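# Turn each row's odd knob to match its row

## Task

The knob box is laid out in rows (A1 to A4, B1 to B4 and so on), and in every row three or more knobs share one mark. Rotate each knob whose mark differs from its row's shared mark until it matches. Every knob that already matches must still sit on its current mark when the job ends.

## Robot and tools

Robot: two FANUC CRX-5iA six-joint arms, left_arm and right_arm, each ending in a two-finger parallel gripper. Bases sit near left_arm (-0.065, +0.448, 0) m and right_arm (+0.003, -0.484, 0) m, each yawed slightly. A camera stand is behind the arms. Nothing may leave the table.

Frame: all printed poses, targets and offset axes use the scene frame. Origin is at table height midway between the nominal bases, +x points out over the table, +z up, and left_arm is on +y. Image left/right does not match arm names. Printed hand positions can be a few cm off, more at long reach. Gripper axes: fingers point along its +z and open/close along its x. end_effector_position is the point between the pads; fingertips extend 17.5 mm past it. A block about 10 cm long juts toward the gripper's -y and rotates with it. For a knob, reach down with fingers vertical, close centered on the knob, then turn with rz (rotation about the hand's position).

Row layout (shared by execute_actions and move): one flat list of 18 numbers, each in [-1, 1], always covering both arms. Order: left dx, dy, dz, rx, ry, rz, left gripper position, force_limit, speed, then the same nine for the right arm. dx..rz are offsets, not poses: they count from that arm's Hand target as it stood when the action or move began, along scene axes. 1.0 equals 0.6 m for dx/dy/dz and 180 degrees for rotation; rx, ry, rz form one rotation vector. Sending all six as 0 re-requests the current Hand target. Gripper numbers are absolute commands: position +1 is fully open (50 mm), about -0.65 brings the pads together, -1 means close until blocked. force_limit: -1 about 20 N per pad, 0 about 102 N, +1 about 185 N (actual grip may be ~15 N higher). speed: -1 is 20 mm/s, 0 is 85, +1 is 150. Both start at +1. A 0 is a real command, so to leave a gripper alone repeat its previous three numbers. New force_limit or speed only applies after the position number changes by 0.01 or more.

execute_actions(actions, cameras): actions is a list of actions; each action is up to 15 rows, one per 1/30 s step; a short table repeats its last row to fill 15. Every row in an action is an offset from the action's starting Hand target, not from the previous row; the next action starts fresh, so repeating an offset moves further. An empty list returns state plus all camera images. cameras: list of names, ["all"], or [].

move(target, speed, blend, blocking, cameras): straight-line path per arm. target is one 18-number row or a list of up to 15 rows; all rows are offsets from the same starting Hand targets. speed: m/s, 0.002 to 1, default 0.25 (turn rate up to twice that in rad/s), one value or one per row. blend: corner rounding in m per row, 0 (default) stops at each. blocking=false returns after about 0.5 s while motion continues. Paths ignore obstacles and the other arm, last 0.5 to 10 s, and grippers lag or overshoot more at high speed. The result adds a move: line giving the ending (done, off_target, moving, held, fault) and limits (paced = pose clipped, held = steps withheld). done means within 3 mm and 2 degrees; neither done nor off_target tells you about contact.

wait(seconds 0 to 10, cameras): let the scene run holding commands; a running move keeps going. stop(cameras): brake a running move; fingers keep moving. zoom_image(camera, region [x0, y0, x1, y1] pixels, at most 504 by 504): closer view of the latest image. read_manual(section "licences"): licence text only. finished_scene(scene): the current scene's integer number; ends it irreversibly, so call nothing after it.

Cameras: cam_head_left, cam_head_right, cam_high, cam_low, cam_left_wrist, cam_right_wrist, each 896x504, with calibration (K, distortion, T_world_to_cam) supplied; wrist views may trail a moving arm.

Reading results: Hand target is the last commanded pose after clipping; the next offsets count from it. The gripper often stops short of it; send the gap as an offset. Tool commands shows present gripper commands. object_status: 0 moving, 1 blocked while opening, 2 blocked while closing (grip), 3 reached the requested position or pads met (likely nothing held). A new position resets it to 0 briefly. position_measured in counts; opening is about (250 - value) x 0.202 mm. Flange force is outside force in gripper x y z, noisy, including held weight; "no reading" near singular poses. Joint velocities "within noise" means still. Watch for MOTOR HOT and fault lines.

Cautions: per step each command is clipped to 70 mm and 16 degrees from the measured pose. Arms are stiff: aiming even slightly beyond a firm contact can trigger a stop. A 150 N outside force or joint torque at its limit (150 N m for waist, shoulder and elbow; 37.6 N m for the wrist joints) halts the arm for 10 s; if the grip then pins the arm, open first. Overheating from long stretches, loads or pushing at unreachable poses brakes an arm for 30 to 60 s or more. A clearance check blocks arm-to-arm approach, but not fingers; never let the arms hit or grip each other. To end a push, command the target back past the gripper. Turn knobs gently with modest force, avoid hard impacts, drops or knocking anything off the table, and release so knobs stay put.

Each tool is called after "Emit:" as name(argument=value, ...) on one line, values as JSON.

## Session

Emit:
execute_actions(actions=[])

Scene clock: 0.00 s.
left_arm: end_effector_position=(+0.1790, -0.1054, +0.1641) position_measured=3 object_status=3 end_effector_quat_wxyz=(+0.142, +0.535, +0.596, -0.582) | right_arm: end_effector_position=(+0.1883, -0.6763, +0.1324) position_measured=3 object_status=3 end_effector_quat_wxyz=(-0.124, +0.753, +0.563, +0.318)
Joint positions: left_arm=[-0.595 0.394 -0.662 1.549 -1.253 -0.432] | right_arm=[-1.03 -0.049 -0.411 -0.595 -1.589 0.884]
Joint velocities: within noise
Flange force (N): no reading
Hand target: left_arm +0.1790, -0.1054, +0.1641; +0.142, +0.535, +0.596, -0.582 | right_arm +0.1883, -0.6763, +0.1324; -0.124, +0.753, +0.563, +0.318
Tool commands: left_gripper/position=+1.0 left_gripper/force_limit=+1.0 left_gripper/speed=+1.0 right_gripper/position=+1.0 right_gripper/force_limit=+1.0 right_gripper/speed=+1.0
camera_calibration:
cam_left_wrist: T_world_to_cam=[[-0.392141, 0.470076, -0.79073, 0.260626], [0.90506, 0.0433537, -0.423068, -0.0659949], [-0.164593, -0.881561, -0.442448, 0.142938], [0, 0, 0, 1]] pos_world=[0.185458, 0.00635582, 0.241407]
cam_right_wrist: T_world_to_cam=[[0.160337, 0.766586, 0.621802, 0.41345], [0.772142, -0.489837, 0.404791, -0.505321], [0.614889, 0.415216, -0.670453, 0.384309], [0, 0, 0, 1]] pos_world=[0.0875815, -0.724042, 0.205126]

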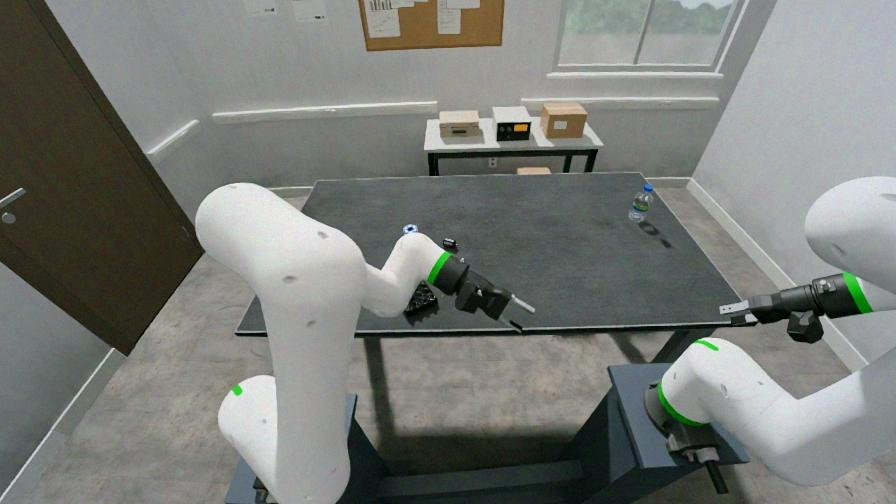

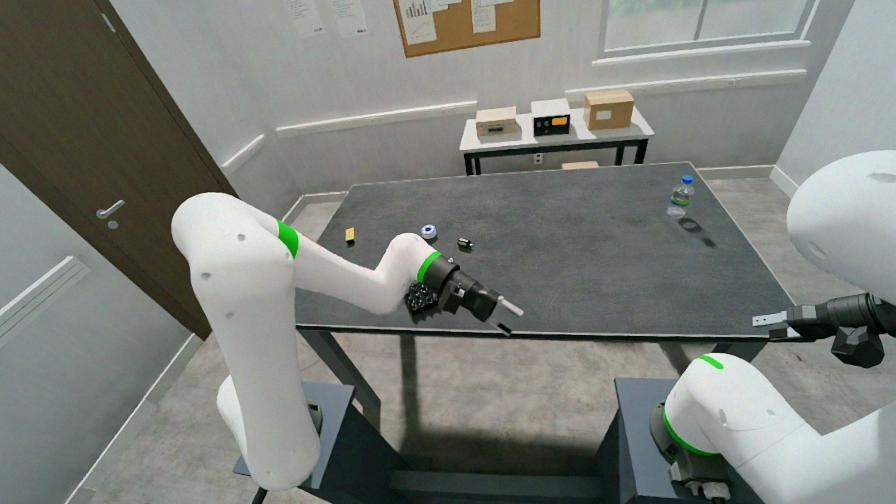

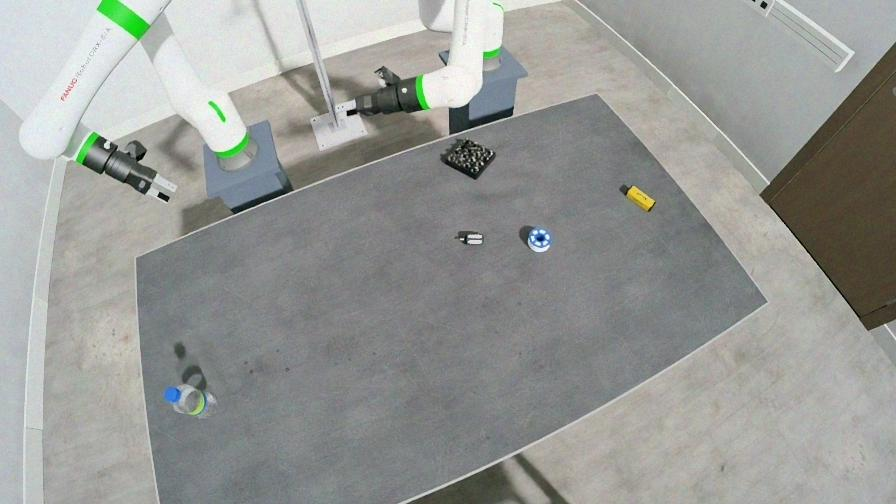

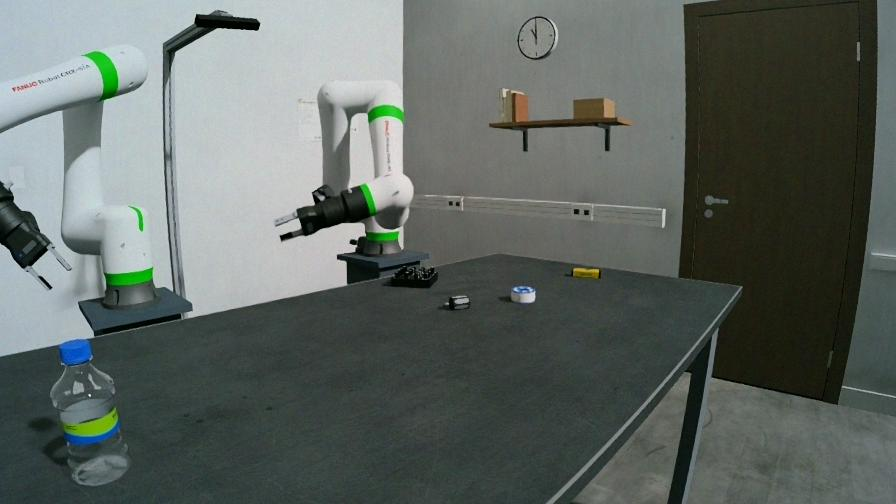

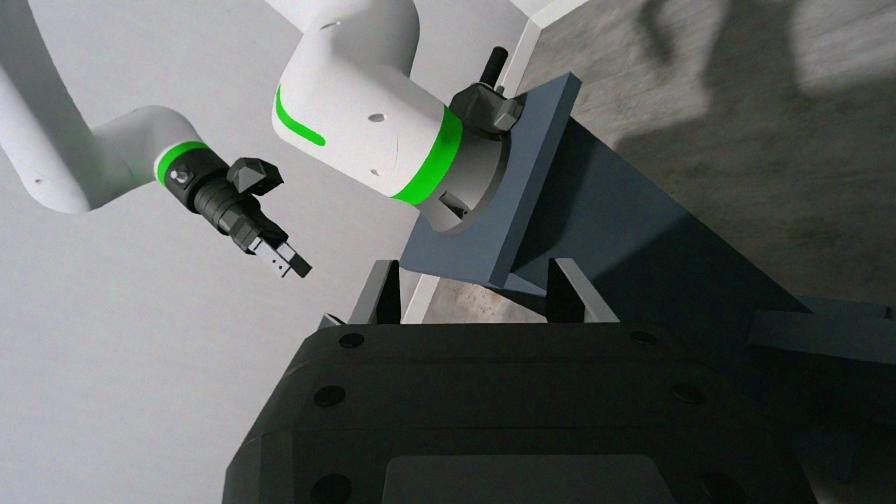

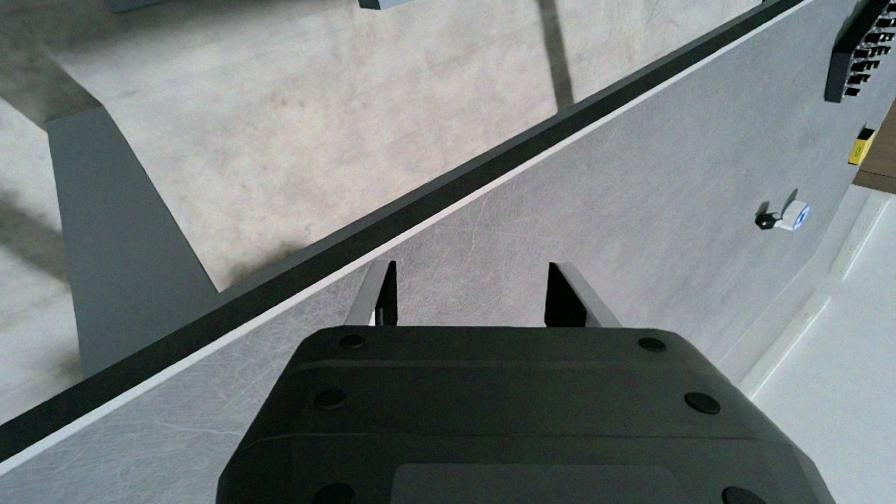

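Emit:
zoom_image(camera="cam_high", region=[430, 125, 510, 185])

Emit:
zoom_image(camera="cam_head_right", region=[390, 260, 470, 330])

Scaled by 6.300 from the camera's 896x504 image, which has a finer 1280x720 frame.

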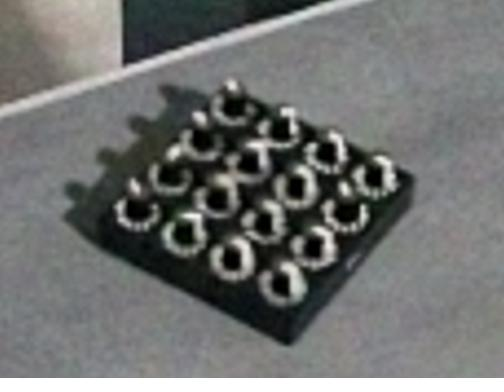

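Scaled by 6.300 from the camera's 896x504 image, which has a finer 1280x720 frame.

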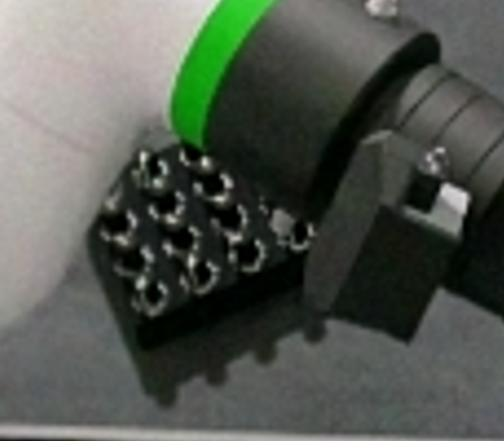

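Emit:
move(target=[[0.05,0,0.25,0.17,-0.1,-0.015,1,1,1,0,0,0,0,0,0,1,1,1],[0.26,0.442,0.16,0.349,-0.212,-0.029,1,1,1,0,0,0,0,0,0,1,1,1]], cameras=["cam_left_wrist","cam_head_right"])

Scene clock: 13.37 s.
left_arm: end_effector_position=(+0.3350, +0.1598, +0.2601) position_measured=3 object_status=3 end_effector_quat_wxyz=(+0.001, +0.706, +0.708, -0.001) | right_arm: end_effector_position=(+0.1883, -0.6763, +0.1324) position_measured=3 object_status=3 end_effector_quat_wxyz=(-0.124, +0.753, +0.563, +0.318)
Joint positions: left_arm=[-0.317 0.113 0.071 0.002 -1.528 0.359] | right_arm=[-1.03 -0.049 -0.411 -0.595 -1.589 0.884]
Flange force (N): left_arm=[-0.3 2.9 -1.3] | right_arm=[0.8 3.6 -2.6]
Hand target: left_arm +0.3350, +0.1598, +0.2601; +0.001, +0.706, +0.708, -0.001 | right_arm +0.1883, -0.6763, +0.1324; -0.124, +0.753, +0.563, +0.318
Off the commanded pose: left_arm 0.000 m, 0 deg | right_arm 0.000 m, 0 deg.
move: done
camera_calibration:
cam_left_wrist: T_world_to_cam=[[-0.00504684, 0.99997, -0.0058202, -0.145484], [0.945054, 0.00667205, 0.326847, -0.380624], [0.326876, -0.00385085, -0.945059, 0.270699], [0, 0, 0, 1]] pos_world=[0.270491, 0.149061, 0.379385]
Images, in order (width x height): cam_head_right 896x504, cam_left_wrist 896x504.

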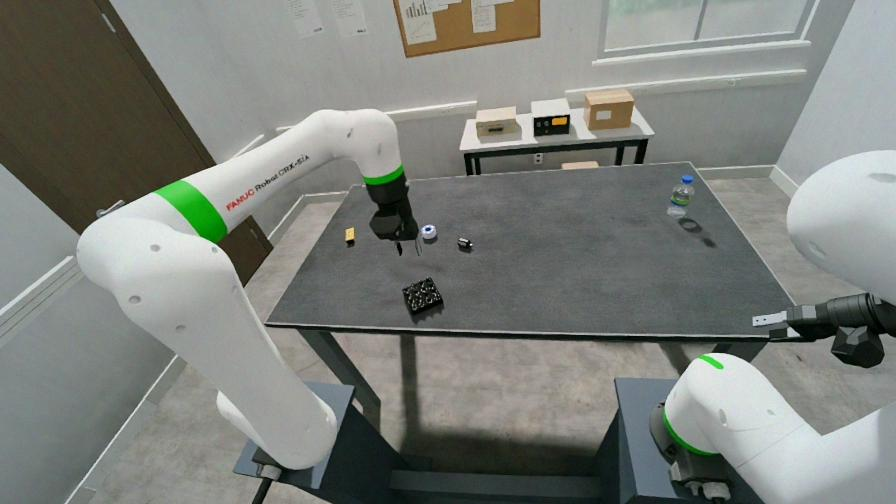

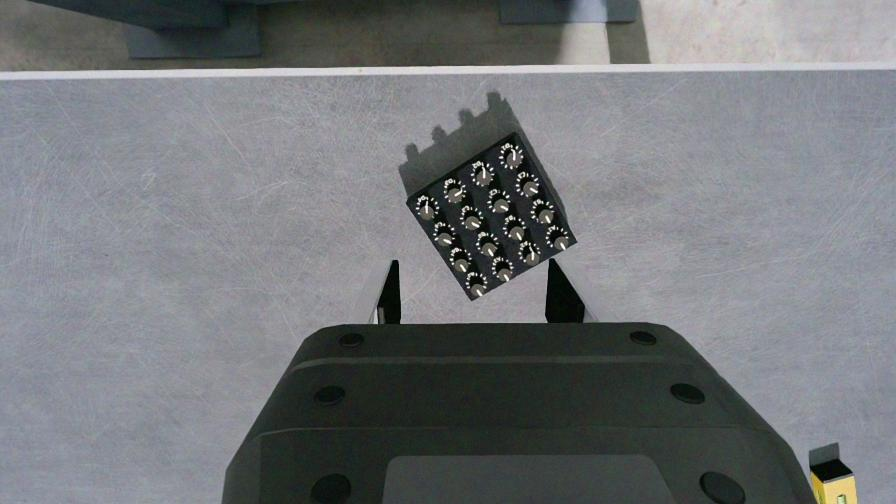

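Emit:
zoom_image(camera="cam_left_wrist", region=[400, 125, 580, 305])

Scaled by 2.800 from the camera's 896x504 image, which has a finer 1280x720 frame.

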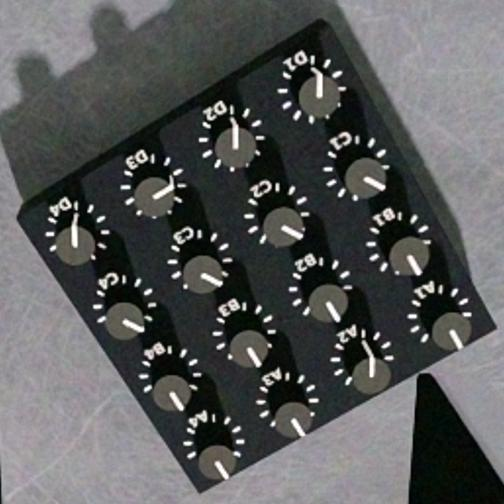

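Emit:
zoom_image(camera="cam_left_wrist", region=[500, 220, 580, 280])

Emit:
zoom_image(camera="cam_left_wrist", region=[410, 165, 490, 225])

Scaled by 6.300 from the camera's 896x504 image, which has a finer 1280x720 frame.

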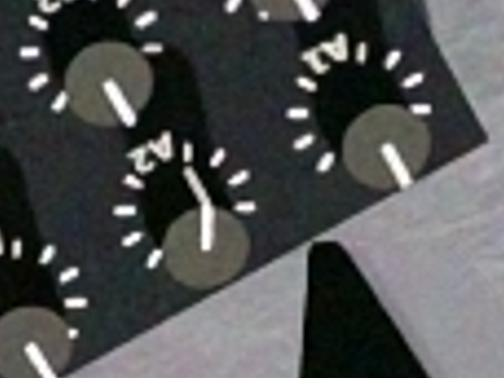

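Scaled by 6.300 from the camera's 896x504 image, which has a finer 1280x720 frame.

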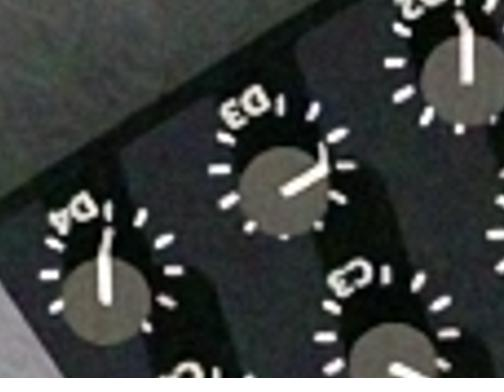

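Emit:
move(target=[0.0167,0.04,-0.16,0,0,0,-0.2,1,-0.5,0,0,0,0,0,0,1,1,1], cameras=["cam_left_wrist","cam_low","cam_high"])

Emit:
zoom_image(camera="cam_low", region=[380, 255, 450, 295])

Emit:
zoom_image(camera="cam_left_wrist", region=[350, 60, 650, 360])

Scene clock: 29.47 s.
left_arm: end_effector_position=(+0.3451, +0.1838, +0.1641) position_measured=182 object_status=0 end_effector_quat_wxyz=(+0.001, +0.706, +0.708, -0.001) | right_arm: end_effector_position=(+0.1883, -0.6763, +0.1324) position_measured=3 object_status=3 end_effector_quat_wxyz=(-0.124, +0.753, +0.563, +0.318)
Joint positions: left_arm=[-0.262 0.135 -0.13 0.002 -1.305 0.303] | right_arm=[-1.03 -0.049 -0.411 -0.595 -1.589 0.884]
Flange force (N): left_arm=[0.1 2.5 -0.1] | right_arm=[1.5 2.7 -2.6]
Hand target: left_arm +0.3451, +0.1838, +0.1641; +0.001, +0.706, +0.708, -0.001 | right_arm +0.1883, -0.6763, +0.1324; -0.124, +0.753, +0.563, +0.318
Off the commanded pose: left_arm 0.000 m, 0 deg | right_arm 0.000 m, 0 deg.
move: done
camera_calibration:
cam_left_wrist: T_world_to_cam=[[-0.00504684, 0.99997, -0.0058202, -0.169991], [0.945054, 0.00667205, 0.326847, -0.358952], [0.326876, -0.00385085, -0.945059, 0.176764], [0, 0, 0, 1]] pos_world=[0.280591, 0.173061, 0.283385]
Images, in order (width x height): cam_high 896x504, cam_low 896x504, cam_left_wrist 896x504.

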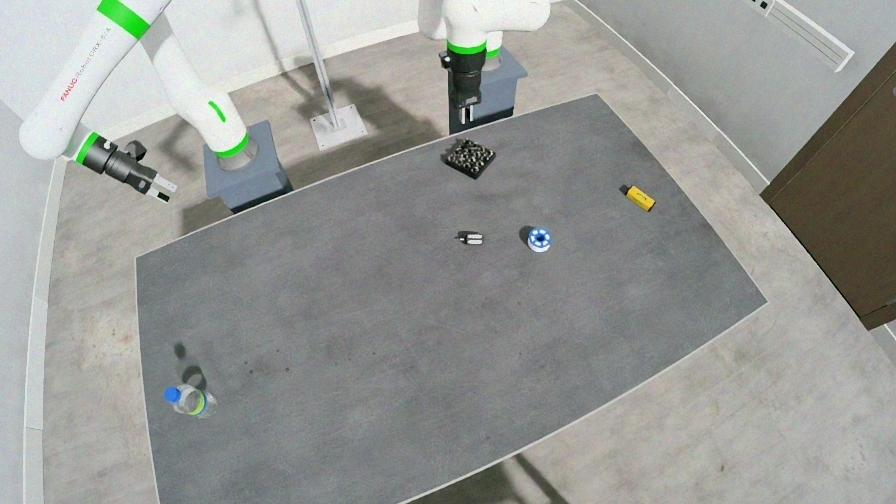

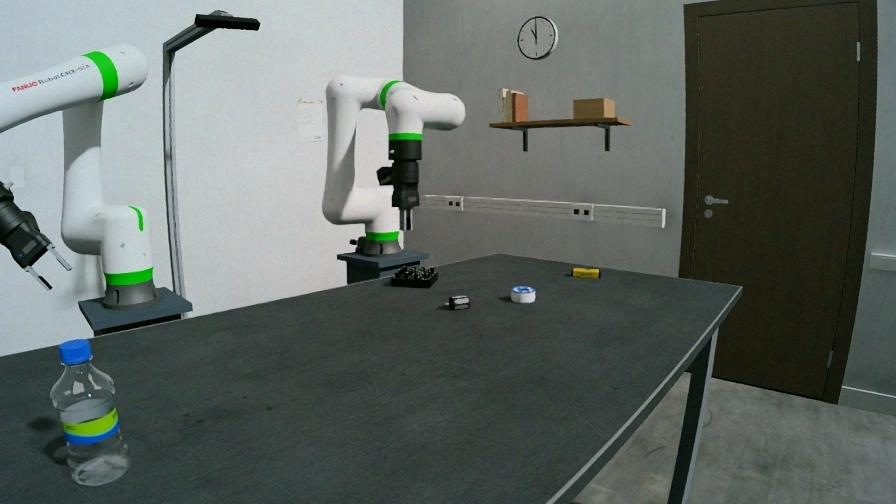

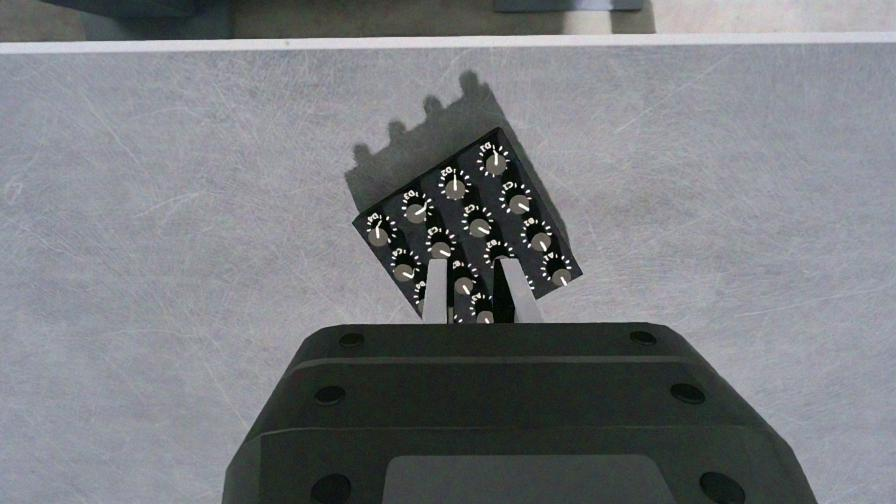

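Scaled by 7.200 from the camera's 896x504 image, which has a finer 1280x720 frame.

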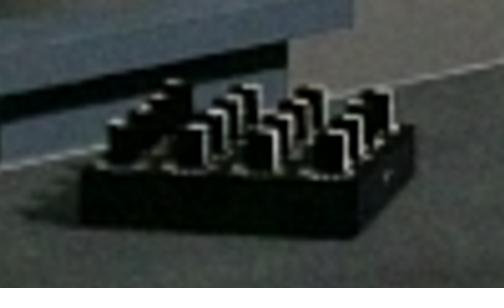

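Scaled by 1.680 from the camera's 896x504 image, which has a finer 1280x720 frame.

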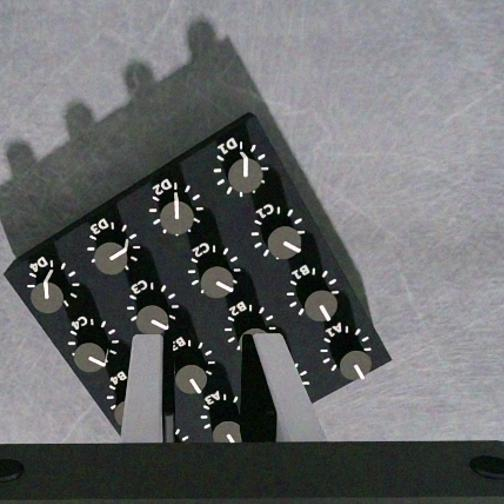

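Emit:
move(target=[0,-0.0445,-0.13,0,0,0.1667,-0.09,-1,-0.5,0,0,0,0,0,0,1,1,1], cameras=["cam_left_wrist"])

Emit:
zoom_image(camera="cam_left_wrist", region=[350, 120, 600, 340])

Scene clock: 45.07 s.
left_arm: end_effector_position=(+0.3450, +0.1571, +0.0861) position_measured=166 object_status=3 end_effector_quat_wxyz=(+0.001, +0.499, +0.867, -0.001) | right_arm: end_effector_position=(+0.1883, -0.6763, +0.1324) position_measured=3 object_status=3 end_effector_quat_wxyz=(-0.124, +0.753, +0.563, +0.318)
Joint positions: left_arm=[-0.316 0.237 -0.203 0.002 -1.129 0.88] | right_arm=[-1.03 -0.049 -0.411 -0.595 -1.589 0.884]
Flange force (N): left_arm=[-2.5 3.2 -0.4] | right_arm=[1.5 2.4 -2.4]
Hand target: left_arm +0.3451, +0.1571, +0.0861; +0.001, +0.499, +0.867, -0.001 | right_arm +0.1883, -0.6763, +0.1324; -0.124, +0.753, +0.563, +0.318
Off the commanded pose: left_arm 0.000 m, 0 deg | right_arm 0.000 m, 0 deg.
move: done
camera_calibration:
cam_left_wrist: T_world_to_cam=[[-0.504468, 0.863411, -0.00580527, 0.0499999], [0.815075, 0.478424, 0.326746, -0.36247], [0.284893, 0.160101, -0.945095, 0.0916946], [0, 0, 0, 1]] pos_world=[0.294541, 0.115564, 0.205386]
Images, in order (width x height): cam_left_wrist 896x504.

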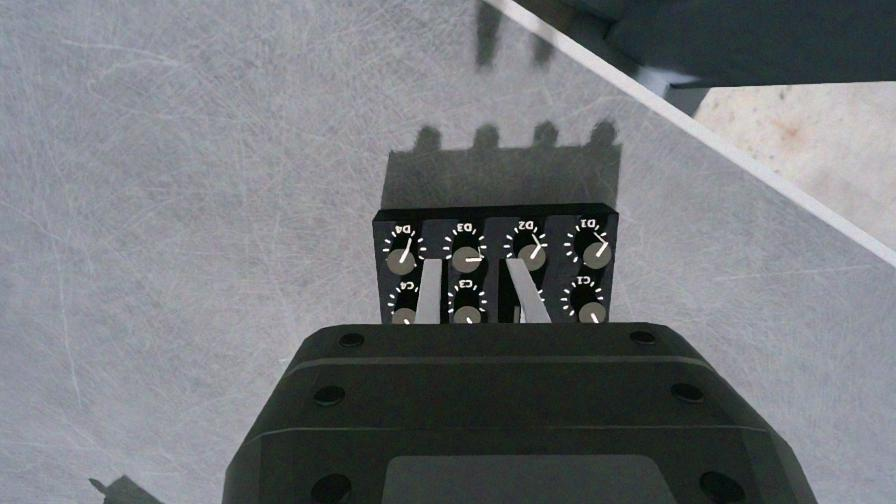

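Scaled by 2.016 from the camera's 896x504 image, which has a finer 1280x720 frame.

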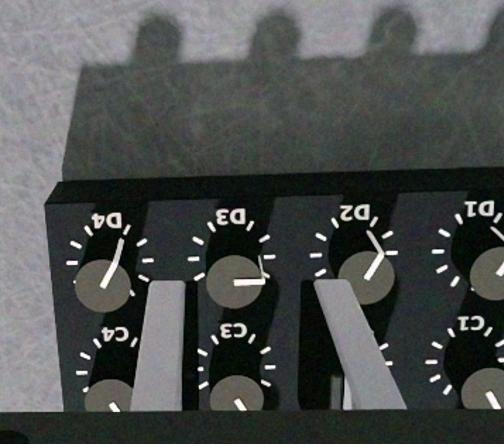

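Emit:
move(target=[[0.0013,-0.0022,-0.04,0,0,0.01,-0.09,-1,-0.5,0,0,0,0,0,0,1,1,1],[0.0013,-0.0022,-0.07,0,0,0.01,-0.09,-1,-0.5,0,0,0,0,0,0,1,1,1]], speed=[0.1,0.04], cameras=["cam_left_wrist"])

Emit:
zoom_image(camera="cam_left_wrist", region=[350, 120, 600, 340])

Scene clock: 54.33 s.
left_arm: end_effector_position=(+0.3459, +0.1558, +0.0441) position_measured=166 object_status=3 end_effector_quat_wxyz=(+0.001, +0.485, +0.874, -0.001) | right_arm: end_effector_position=(+0.1883, -0.6763, +0.1324) position_measured=3 object_status=3 end_effector_quat_wxyz=(-0.124, +0.753, +0.563, +0.318)
Joint positions: left_arm=[-0.318 0.29 -0.246 0.002 -1.033 0.914] | right_arm=[-1.03 -0.049 -0.411 -0.595 -1.589 0.884]
Flange force (N): left_arm=[-2.1 2.2 0.3] | right_arm=[1.7 3.4 -2.0]
Hand target: left_arm +0.3458, +0.1558, +0.0441; +0.001, +0.485, +0.874, -0.001 | right_arm +0.1883, -0.6763, +0.1324; -0.124, +0.753, +0.563, +0.318
Off the commanded pose: left_arm 0.000 m, 0 deg | right_arm 0.000 m, 0 deg.
move: done
camera_calibration:
cam_left_wrist: T_world_to_cam=[[-0.531381, 0.847113, -0.00584641, 0.0631954], [0.799588, 0.503825, 0.326832, -0.347361], [0.279809, 0.168997, -0.945064, 0.0523642], [0, 0, 0, 1]] pos_world=[0.296674, 0.112626, 0.163386]
Images, in order (width x height): cam_left_wrist 896x504.

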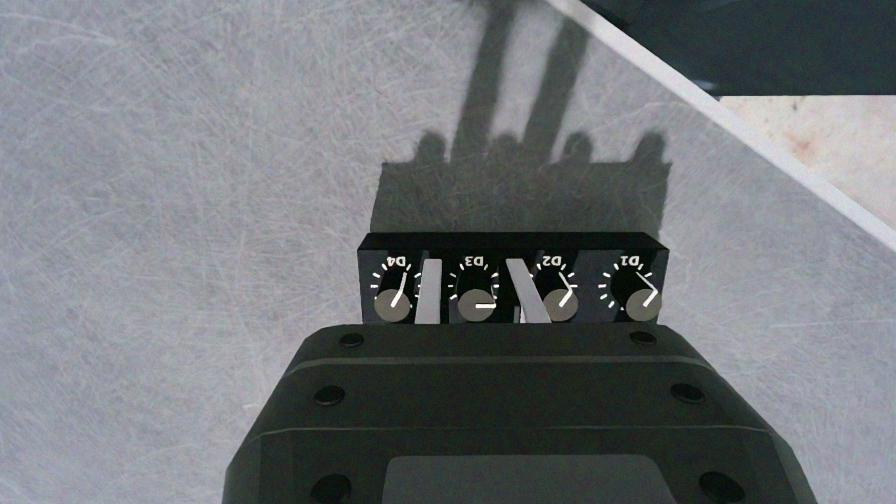

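Scaled by 2.016 from the camera's 896x504 image, which has a finer 1280x720 frame.

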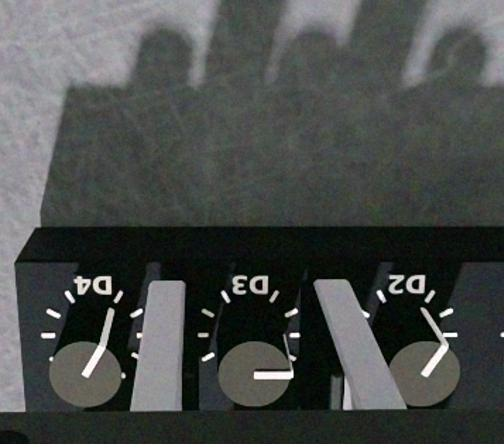

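Emit:
move(target=[0,0,0,0,0,0,-1,-0.9,-0.8,0,0,0,0,0,0,1,1,1])

Scene clock: 56.97 s.
left_arm: end_effector_position=(+0.3458, +0.1558, +0.0441) position_measured=198 object_status=2 end_effector_quat_wxyz=(+0.001, +0.485, +0.874, -0.001) | right_arm: end_effector_position=(+0.1883, -0.6763, +0.1324) position_measured=3 object_status=3 end_effector_quat_wxyz=(-0.124, +0.753, +0.563, +0.318)
Joint positions: left_arm=[-0.318 0.29 -0.246 0.002 -1.033 0.913] | right_arm=[-1.03 -0.049 -0.411 -0.595 -1.589 0.884]
Flange force (N): left_arm=[-0.6 2.7 -0.1] | right_arm=[1.2 2.4 -2.3]
Hand target: left_arm +0.3458, +0.1558, +0.0441; +0.001, +0.485, +0.874, -0.001 | right_arm +0.1883, -0.6763, +0.1324; -0.124, +0.753, +0.563, +0.318
Off the commanded pose: left_arm 0.000 m, 0 deg | right_arm 0.000 m, 0 deg.
move: done

Emit:
move(target=[0,0,0,0,0,0.3333,-1,-0.9,-0.8,0,0,0,0,0,0,1,1,1], speed=0.25, cameras=["cam_left_wrist"])

Emit:
zoom_image(camera="cam_left_wrist", region=[350, 120, 600, 340])

Scene clock: 61.80 s.
left_arm: end_effector_position=(+0.3458, +0.1558, +0.0441) position_measured=198 object_status=2 end_effector_quat_wxyz=(+0.001, -0.017, +1.000, +0.000) | right_arm: end_effector_position=(+0.1883, -0.6763, +0.1324) position_measured=3 object_status=3 end_effector_quat_wxyz=(-0.124, +0.753, +0.563, +0.318)
Joint positions: left_arm=[-0.319 0.289 -0.246 -0.001 -1.033 1.963] | right_arm=[-1.03 -0.049 -0.411 -0.595 -1.589 0.884]
Flange force (N): left_arm=[-4.9 -0.6 0.6] | right_arm=[2.5 3.0 -1.3]
Hand target: left_arm +0.3458, +0.1558, +0.0441; +0.001, -0.017, +1.000, +0.000 | right_arm +0.1883, -0.6763, +0.1324; -0.124, +0.753, +0.563, +0.318
Off the commanded pose: left_arm 0.000 m, 0 deg | right_arm 0.000 m, 0 deg.
move: done
camera_calibration:
cam_left_wrist: T_world_to_cam=[[-0.99932, -0.036415, -0.00586169, 0.362587], [-0.0363304, 0.944391, 0.326813, -0.126865], [-0.00636516, 0.326803, -0.945071, 0.126762], [0, 0, 0, 1]] pos_world=[0.358538, 0.0915876, 0.163386]
Images, in order (width x height): cam_left_wrist 896x504.

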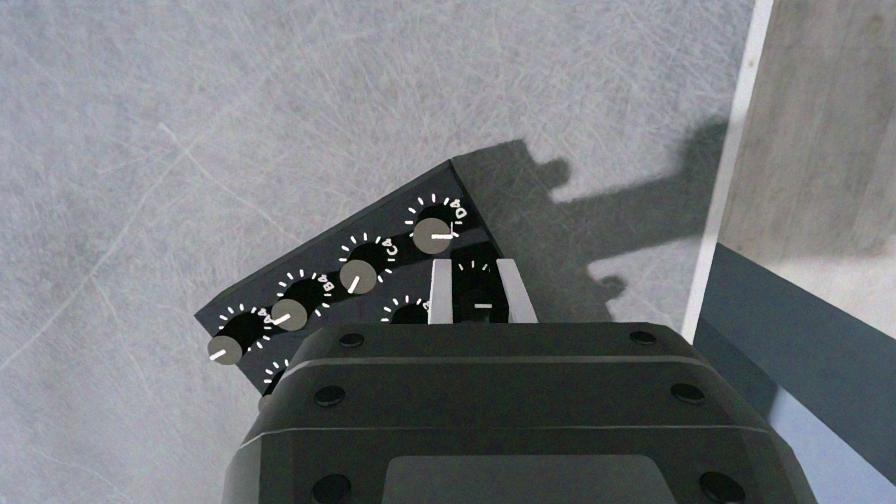

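Scaled by 2.016 from the camera's 896x504 image, which has a finer 1280x720 frame.

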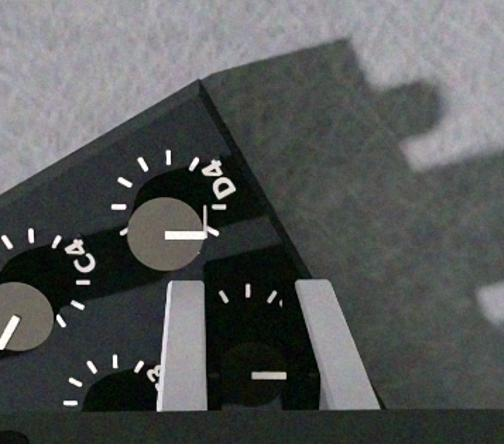

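Emit:
move(target=[[0,0,0,0,0,0,-0.205,-0.9,-0.8,0,0,0,0,0,0,1,1,1],[0,0,0.09,0,0,0,-0.205,-0.9,-0.8,0,0,0,0,0,0,1,1,1],[0.0875,0.1075,0.09,0,0,-0.3333,-0.09,-0.9,-0.8,0,0,0,0,0,0,1,1,1],[0.0875,0.1075,0.06,0,0,-0.3333,-0.09,-0.9,-0.8,0,0,0,0,0,0,1,1,1]], speed=[0.1,0.1,0.25,0.1], cameras=["cam_left_wrist"])

Emit:
zoom_image(camera="cam_left_wrist", region=[350, 120, 600, 340])

Scene clock: 72.43 s.
left_arm: end_effector_position=(+0.3984, +0.2203, +0.0801) position_measured=166 object_status=3 end_effector_quat_wxyz=(+0.001, +0.485, +0.874, -0.001) | right_arm: end_effector_position=(+0.1883, -0.6763, +0.1324) position_measured=3 object_status=3 end_effector_quat_wxyz=(-0.124, +0.753, +0.563, +0.318)
Joint positions: left_arm=[-0.162 0.275 -0.17 0.002 -1.124 0.758] | right_arm=[-1.03 -0.049 -0.411 -0.595 -1.589 0.884]
Flange force (N): left_arm=[-2.2 3.0 -0.2] | right_arm=[1.2 3.7 -1.8]
Hand target: left_arm +0.3983, +0.2203, +0.0801; +0.001, +0.485, +0.874, -0.001 | right_arm +0.1883, -0.6763, +0.1324; -0.124, +0.753, +0.563, +0.318
Off the commanded pose: left_arm 0.000 m, 0 deg | right_arm 0.000 m, 0 deg.
move: done
camera_calibration:
cam_left_wrist: T_world_to_cam=[[-0.531313, 0.847156, -0.00581803, 0.0366273], [0.799633, 0.503753, 0.326833, -0.433605], [0.279809, 0.168998, -0.945064, 0.0607962], [0, 0, 0, 1]] pos_world=[0.349174, 0.177126, 0.199386]
Images, in order (width x height): cam_left_wrist 896x504.

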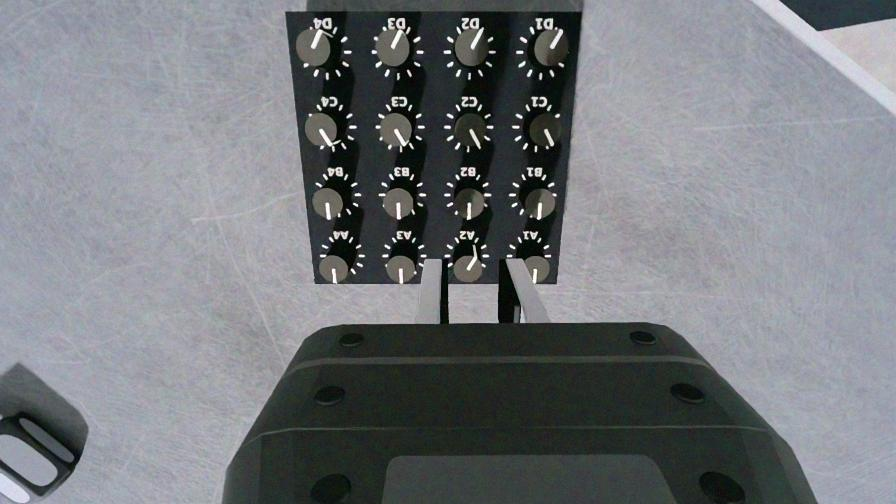

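Scaled by 2.016 from the camera's 896x504 image, which has a finer 1280x720 frame.

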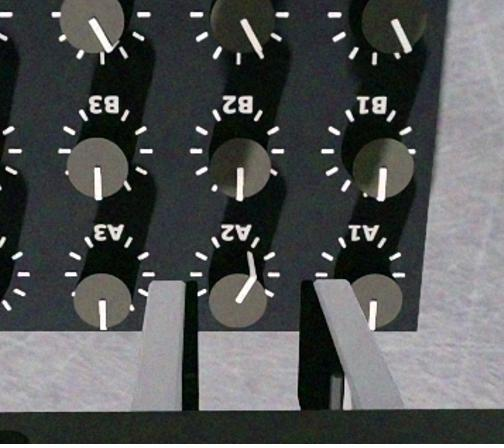

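Emit:
move(target=[[0.0025,0,-0.03,0,0,0,-0.09,-0.9,-0.8,0,0,0,0,0,0,1,1,1],[0.0025,0,-0.06,0,0,0,-0.09,-0.9,-0.8,0,0,0,0,0,0,1,1,1]], speed=[0.1,0.04], cameras=["cam_left_wrist"])

Emit:
zoom_image(camera="cam_left_wrist", region=[350, 120, 600, 340])

Scene clock: 78.43 s.
left_arm: end_effector_position=(+0.3999, +0.2203, +0.0441) position_measured=166 object_status=3 end_effector_quat_wxyz=(+0.001, +0.485, +0.874, -0.001) | right_arm: end_effector_position=(+0.1883, -0.6763, +0.1324) position_measured=3 object_status=3 end_effector_quat_wxyz=(-0.124, +0.753, +0.563, +0.318)
Joint positions: left_arm=[-0.162 0.32 -0.206 0.002 -1.044 0.758] | right_arm=[-1.03 -0.049 -0.411 -0.595 -1.589 0.884]
Flange force (N): left_arm=[-1.7 2.4 0.0] | right_arm=[1.5 3.7 -2.4]
Hand target: left_arm +0.3998, +0.2203, +0.0441; +0.001, +0.485, +0.874, -0.001 | right_arm +0.1883, -0.6763, +0.1324; -0.124, +0.753, +0.563, +0.318
Off the commanded pose: left_arm 0.000 m, 0 deg | right_arm 0.000 m, 0 deg.
move: done
camera_calibration:
cam_left_wrist: T_world_to_cam=[[-0.531313, 0.847156, -0.00581803, 0.0372148], [0.799633, 0.503753, 0.326833, -0.423038], [0.279809, 0.168998, -0.945064, 0.0263541], [0, 0, 0, 1]] pos_world=[0.350674, 0.177126, 0.163386]
Images, in order (width x height): cam_left_wrist 896x504.

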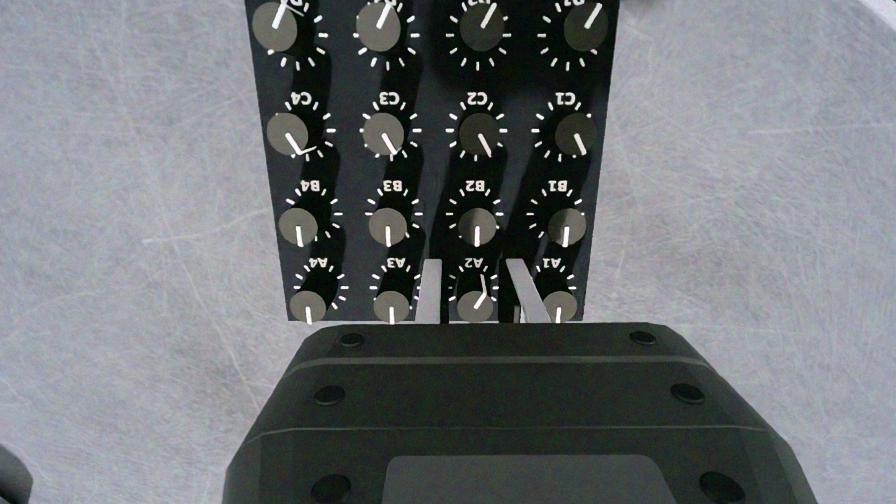

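Scaled by 2.016 from the camera's 896x504 image, which has a finer 1280x720 frame.

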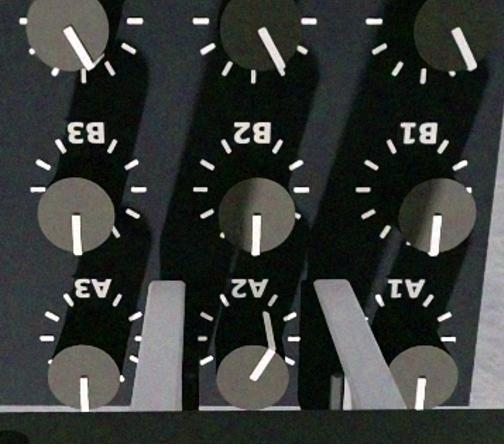

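Emit:
move(target=[[0,0,0,0,0,0,-1,-0.9,-0.8,0,0,0,0,0,0,1,1,1],[0,0,0,0,0,-0.8333,-1,-0.9,-0.8,0,0,0,0,0,0,1,1,1]], speed=0.3, cameras=["cam_left_wrist"])

Emit:
zoom_image(camera="cam_left_wrist", region=[350, 120, 600, 340])

Scene clock: 86.63 s.
left_arm: end_effector_position=(+0.3998, +0.2203, +0.0441) position_measured=198 object_status=2 end_effector_quat_wxyz=(-0.001, +0.970, -0.242, -0.001) | right_arm: end_effector_position=(+0.1883, -0.6763, +0.1324) position_measured=3 object_status=3 end_effector_quat_wxyz=(-0.124, +0.753, +0.563, +0.318)
Joint positions: left_arm=[-0.164 0.322 -0.202 -0.001 -1.049 -1.857] | right_arm=[-1.03 -0.049 -0.411 -0.595 -1.589 0.884]
Flange force (N): left_arm=[4.7 -2.8 -0.4] | right_arm=[2.3 3.0 -2.3]
Hand target: left_arm +0.3998, +0.2203, +0.0441; +0.000, +0.970, -0.242, -0.001 | right_arm +0.1883, -0.6763, +0.1324; -0.124, +0.753, +0.563, +0.318
Off the commanded pose: left_arm 0.000 m, 0 deg | right_arm 0.000 m, 0 deg.
move: done
camera_calibration:
cam_left_wrist: T_world_to_cam=[[0.883741, -0.46794, -0.00586784, -0.239006], [-0.440566, -0.836142, 0.326754, 0.367993], [-0.157808, -0.286181, -0.945091, 0.301592], [0, 0, 0, 1]] pos_world=[0.420938, 0.282164, 0.163386]
Images, in order (width x height): cam_left_wrist 896x504.

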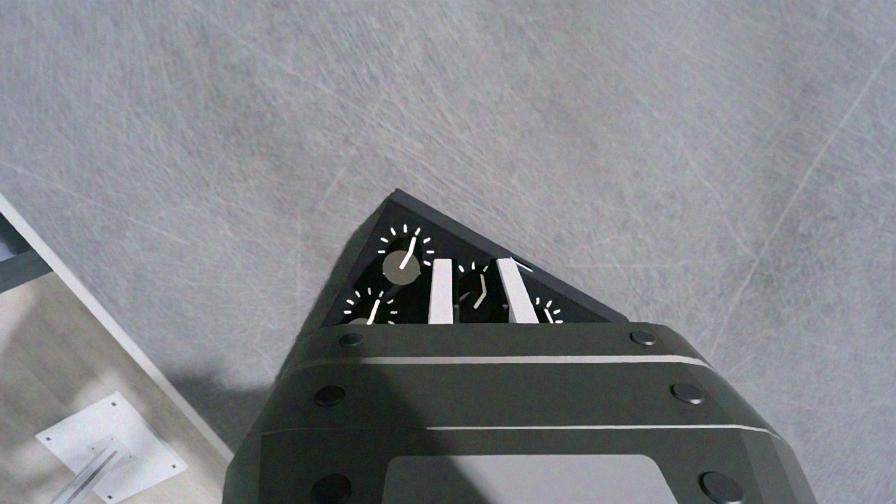

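Scaled by 2.016 from the camera's 896x504 image, which has a finer 1280x720 frame.

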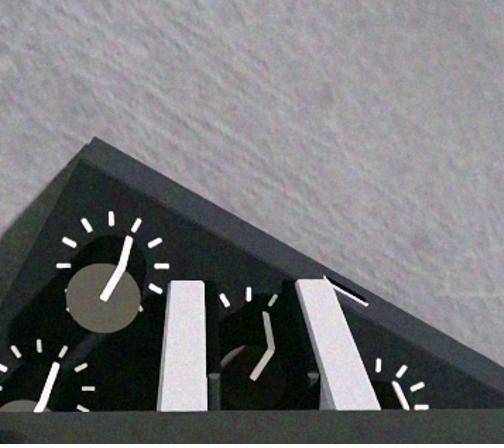

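Emit:
move(target=[[0,0,0,0,0,0,-0.205,-0.9,-0.8,0,0,0,0,0,0,1,1,1],[0,0,0.1,0,0,0,-0.205,-0.9,-0.8,0,0,0,0,0,0,1,1,1],[0,0,0.2,0,0,0.8333,-0.205,-0.9,-0.8,0,0,0,0,0,0,1,1,1]], speed=[0.1,0.1,0.5], cameras=["cam_left_wrist"])

Emit:
zoom_image(camera="cam_left_wrist", region=[320, 60, 600, 310])

Scene clock: 94.60 s.
left_arm: end_effector_position=(+0.3998, +0.2203, +0.1641) position_measured=183 object_status=3 end_effector_quat_wxyz=(+0.001, +0.485, +0.874, -0.001) | right_arm: end_effector_position=(+0.1883, -0.6763, +0.1324) position_measured=3 object_status=3 end_effector_quat_wxyz=(-0.124, +0.753, +0.563, +0.318)
Joint positions: left_arm=[-0.162 0.208 -0.046 0.002 -1.316 0.758] | right_arm=[-1.03 -0.049 -0.411 -0.595 -1.589 0.884]
Flange force (N): left_arm=[-2.3 2.6 -0.6] | right_arm=[0.8 3.6 -2.5]
Hand target: left_arm +0.3998, +0.2203, +0.1641; +0.001, +0.485, +0.874, -0.001 | right_arm +0.1883, -0.6763, +0.1324; -0.124, +0.753, +0.563, +0.318
Off the commanded pose: left_arm 0.000 m, 0 deg | right_arm 0.000 m, 0 deg.
move: done
camera_calibration:
cam_left_wrist: T_world_to_cam=[[-0.531313, 0.847156, -0.00581803, 0.037913], [0.799633, 0.503753, 0.326833, -0.462258], [0.279809, 0.168998, -0.945064, 0.139762], [0, 0, 0, 1]] pos_world=[0.350674, 0.177126, 0.283386]
Images, in order (width x height): cam_left_wrist 896x504.

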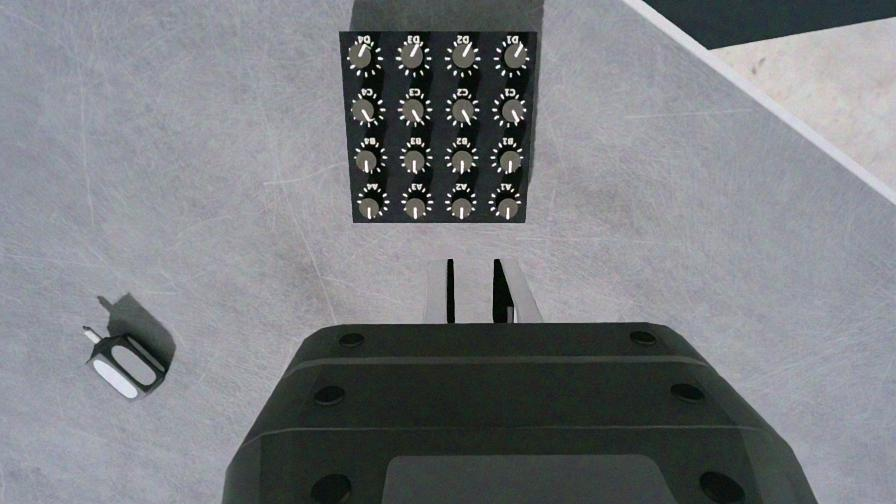

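Scaled by 1.800 from the camera's 896x504 image, which has a finer 1280x720 frame.

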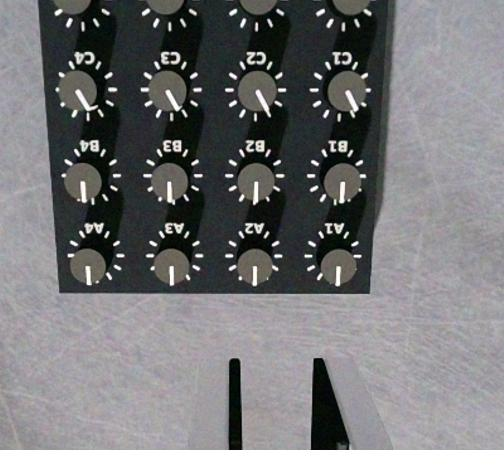

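All rows match.

Emit:
finished_scene(scene=2)

The scene is finished: the task was done.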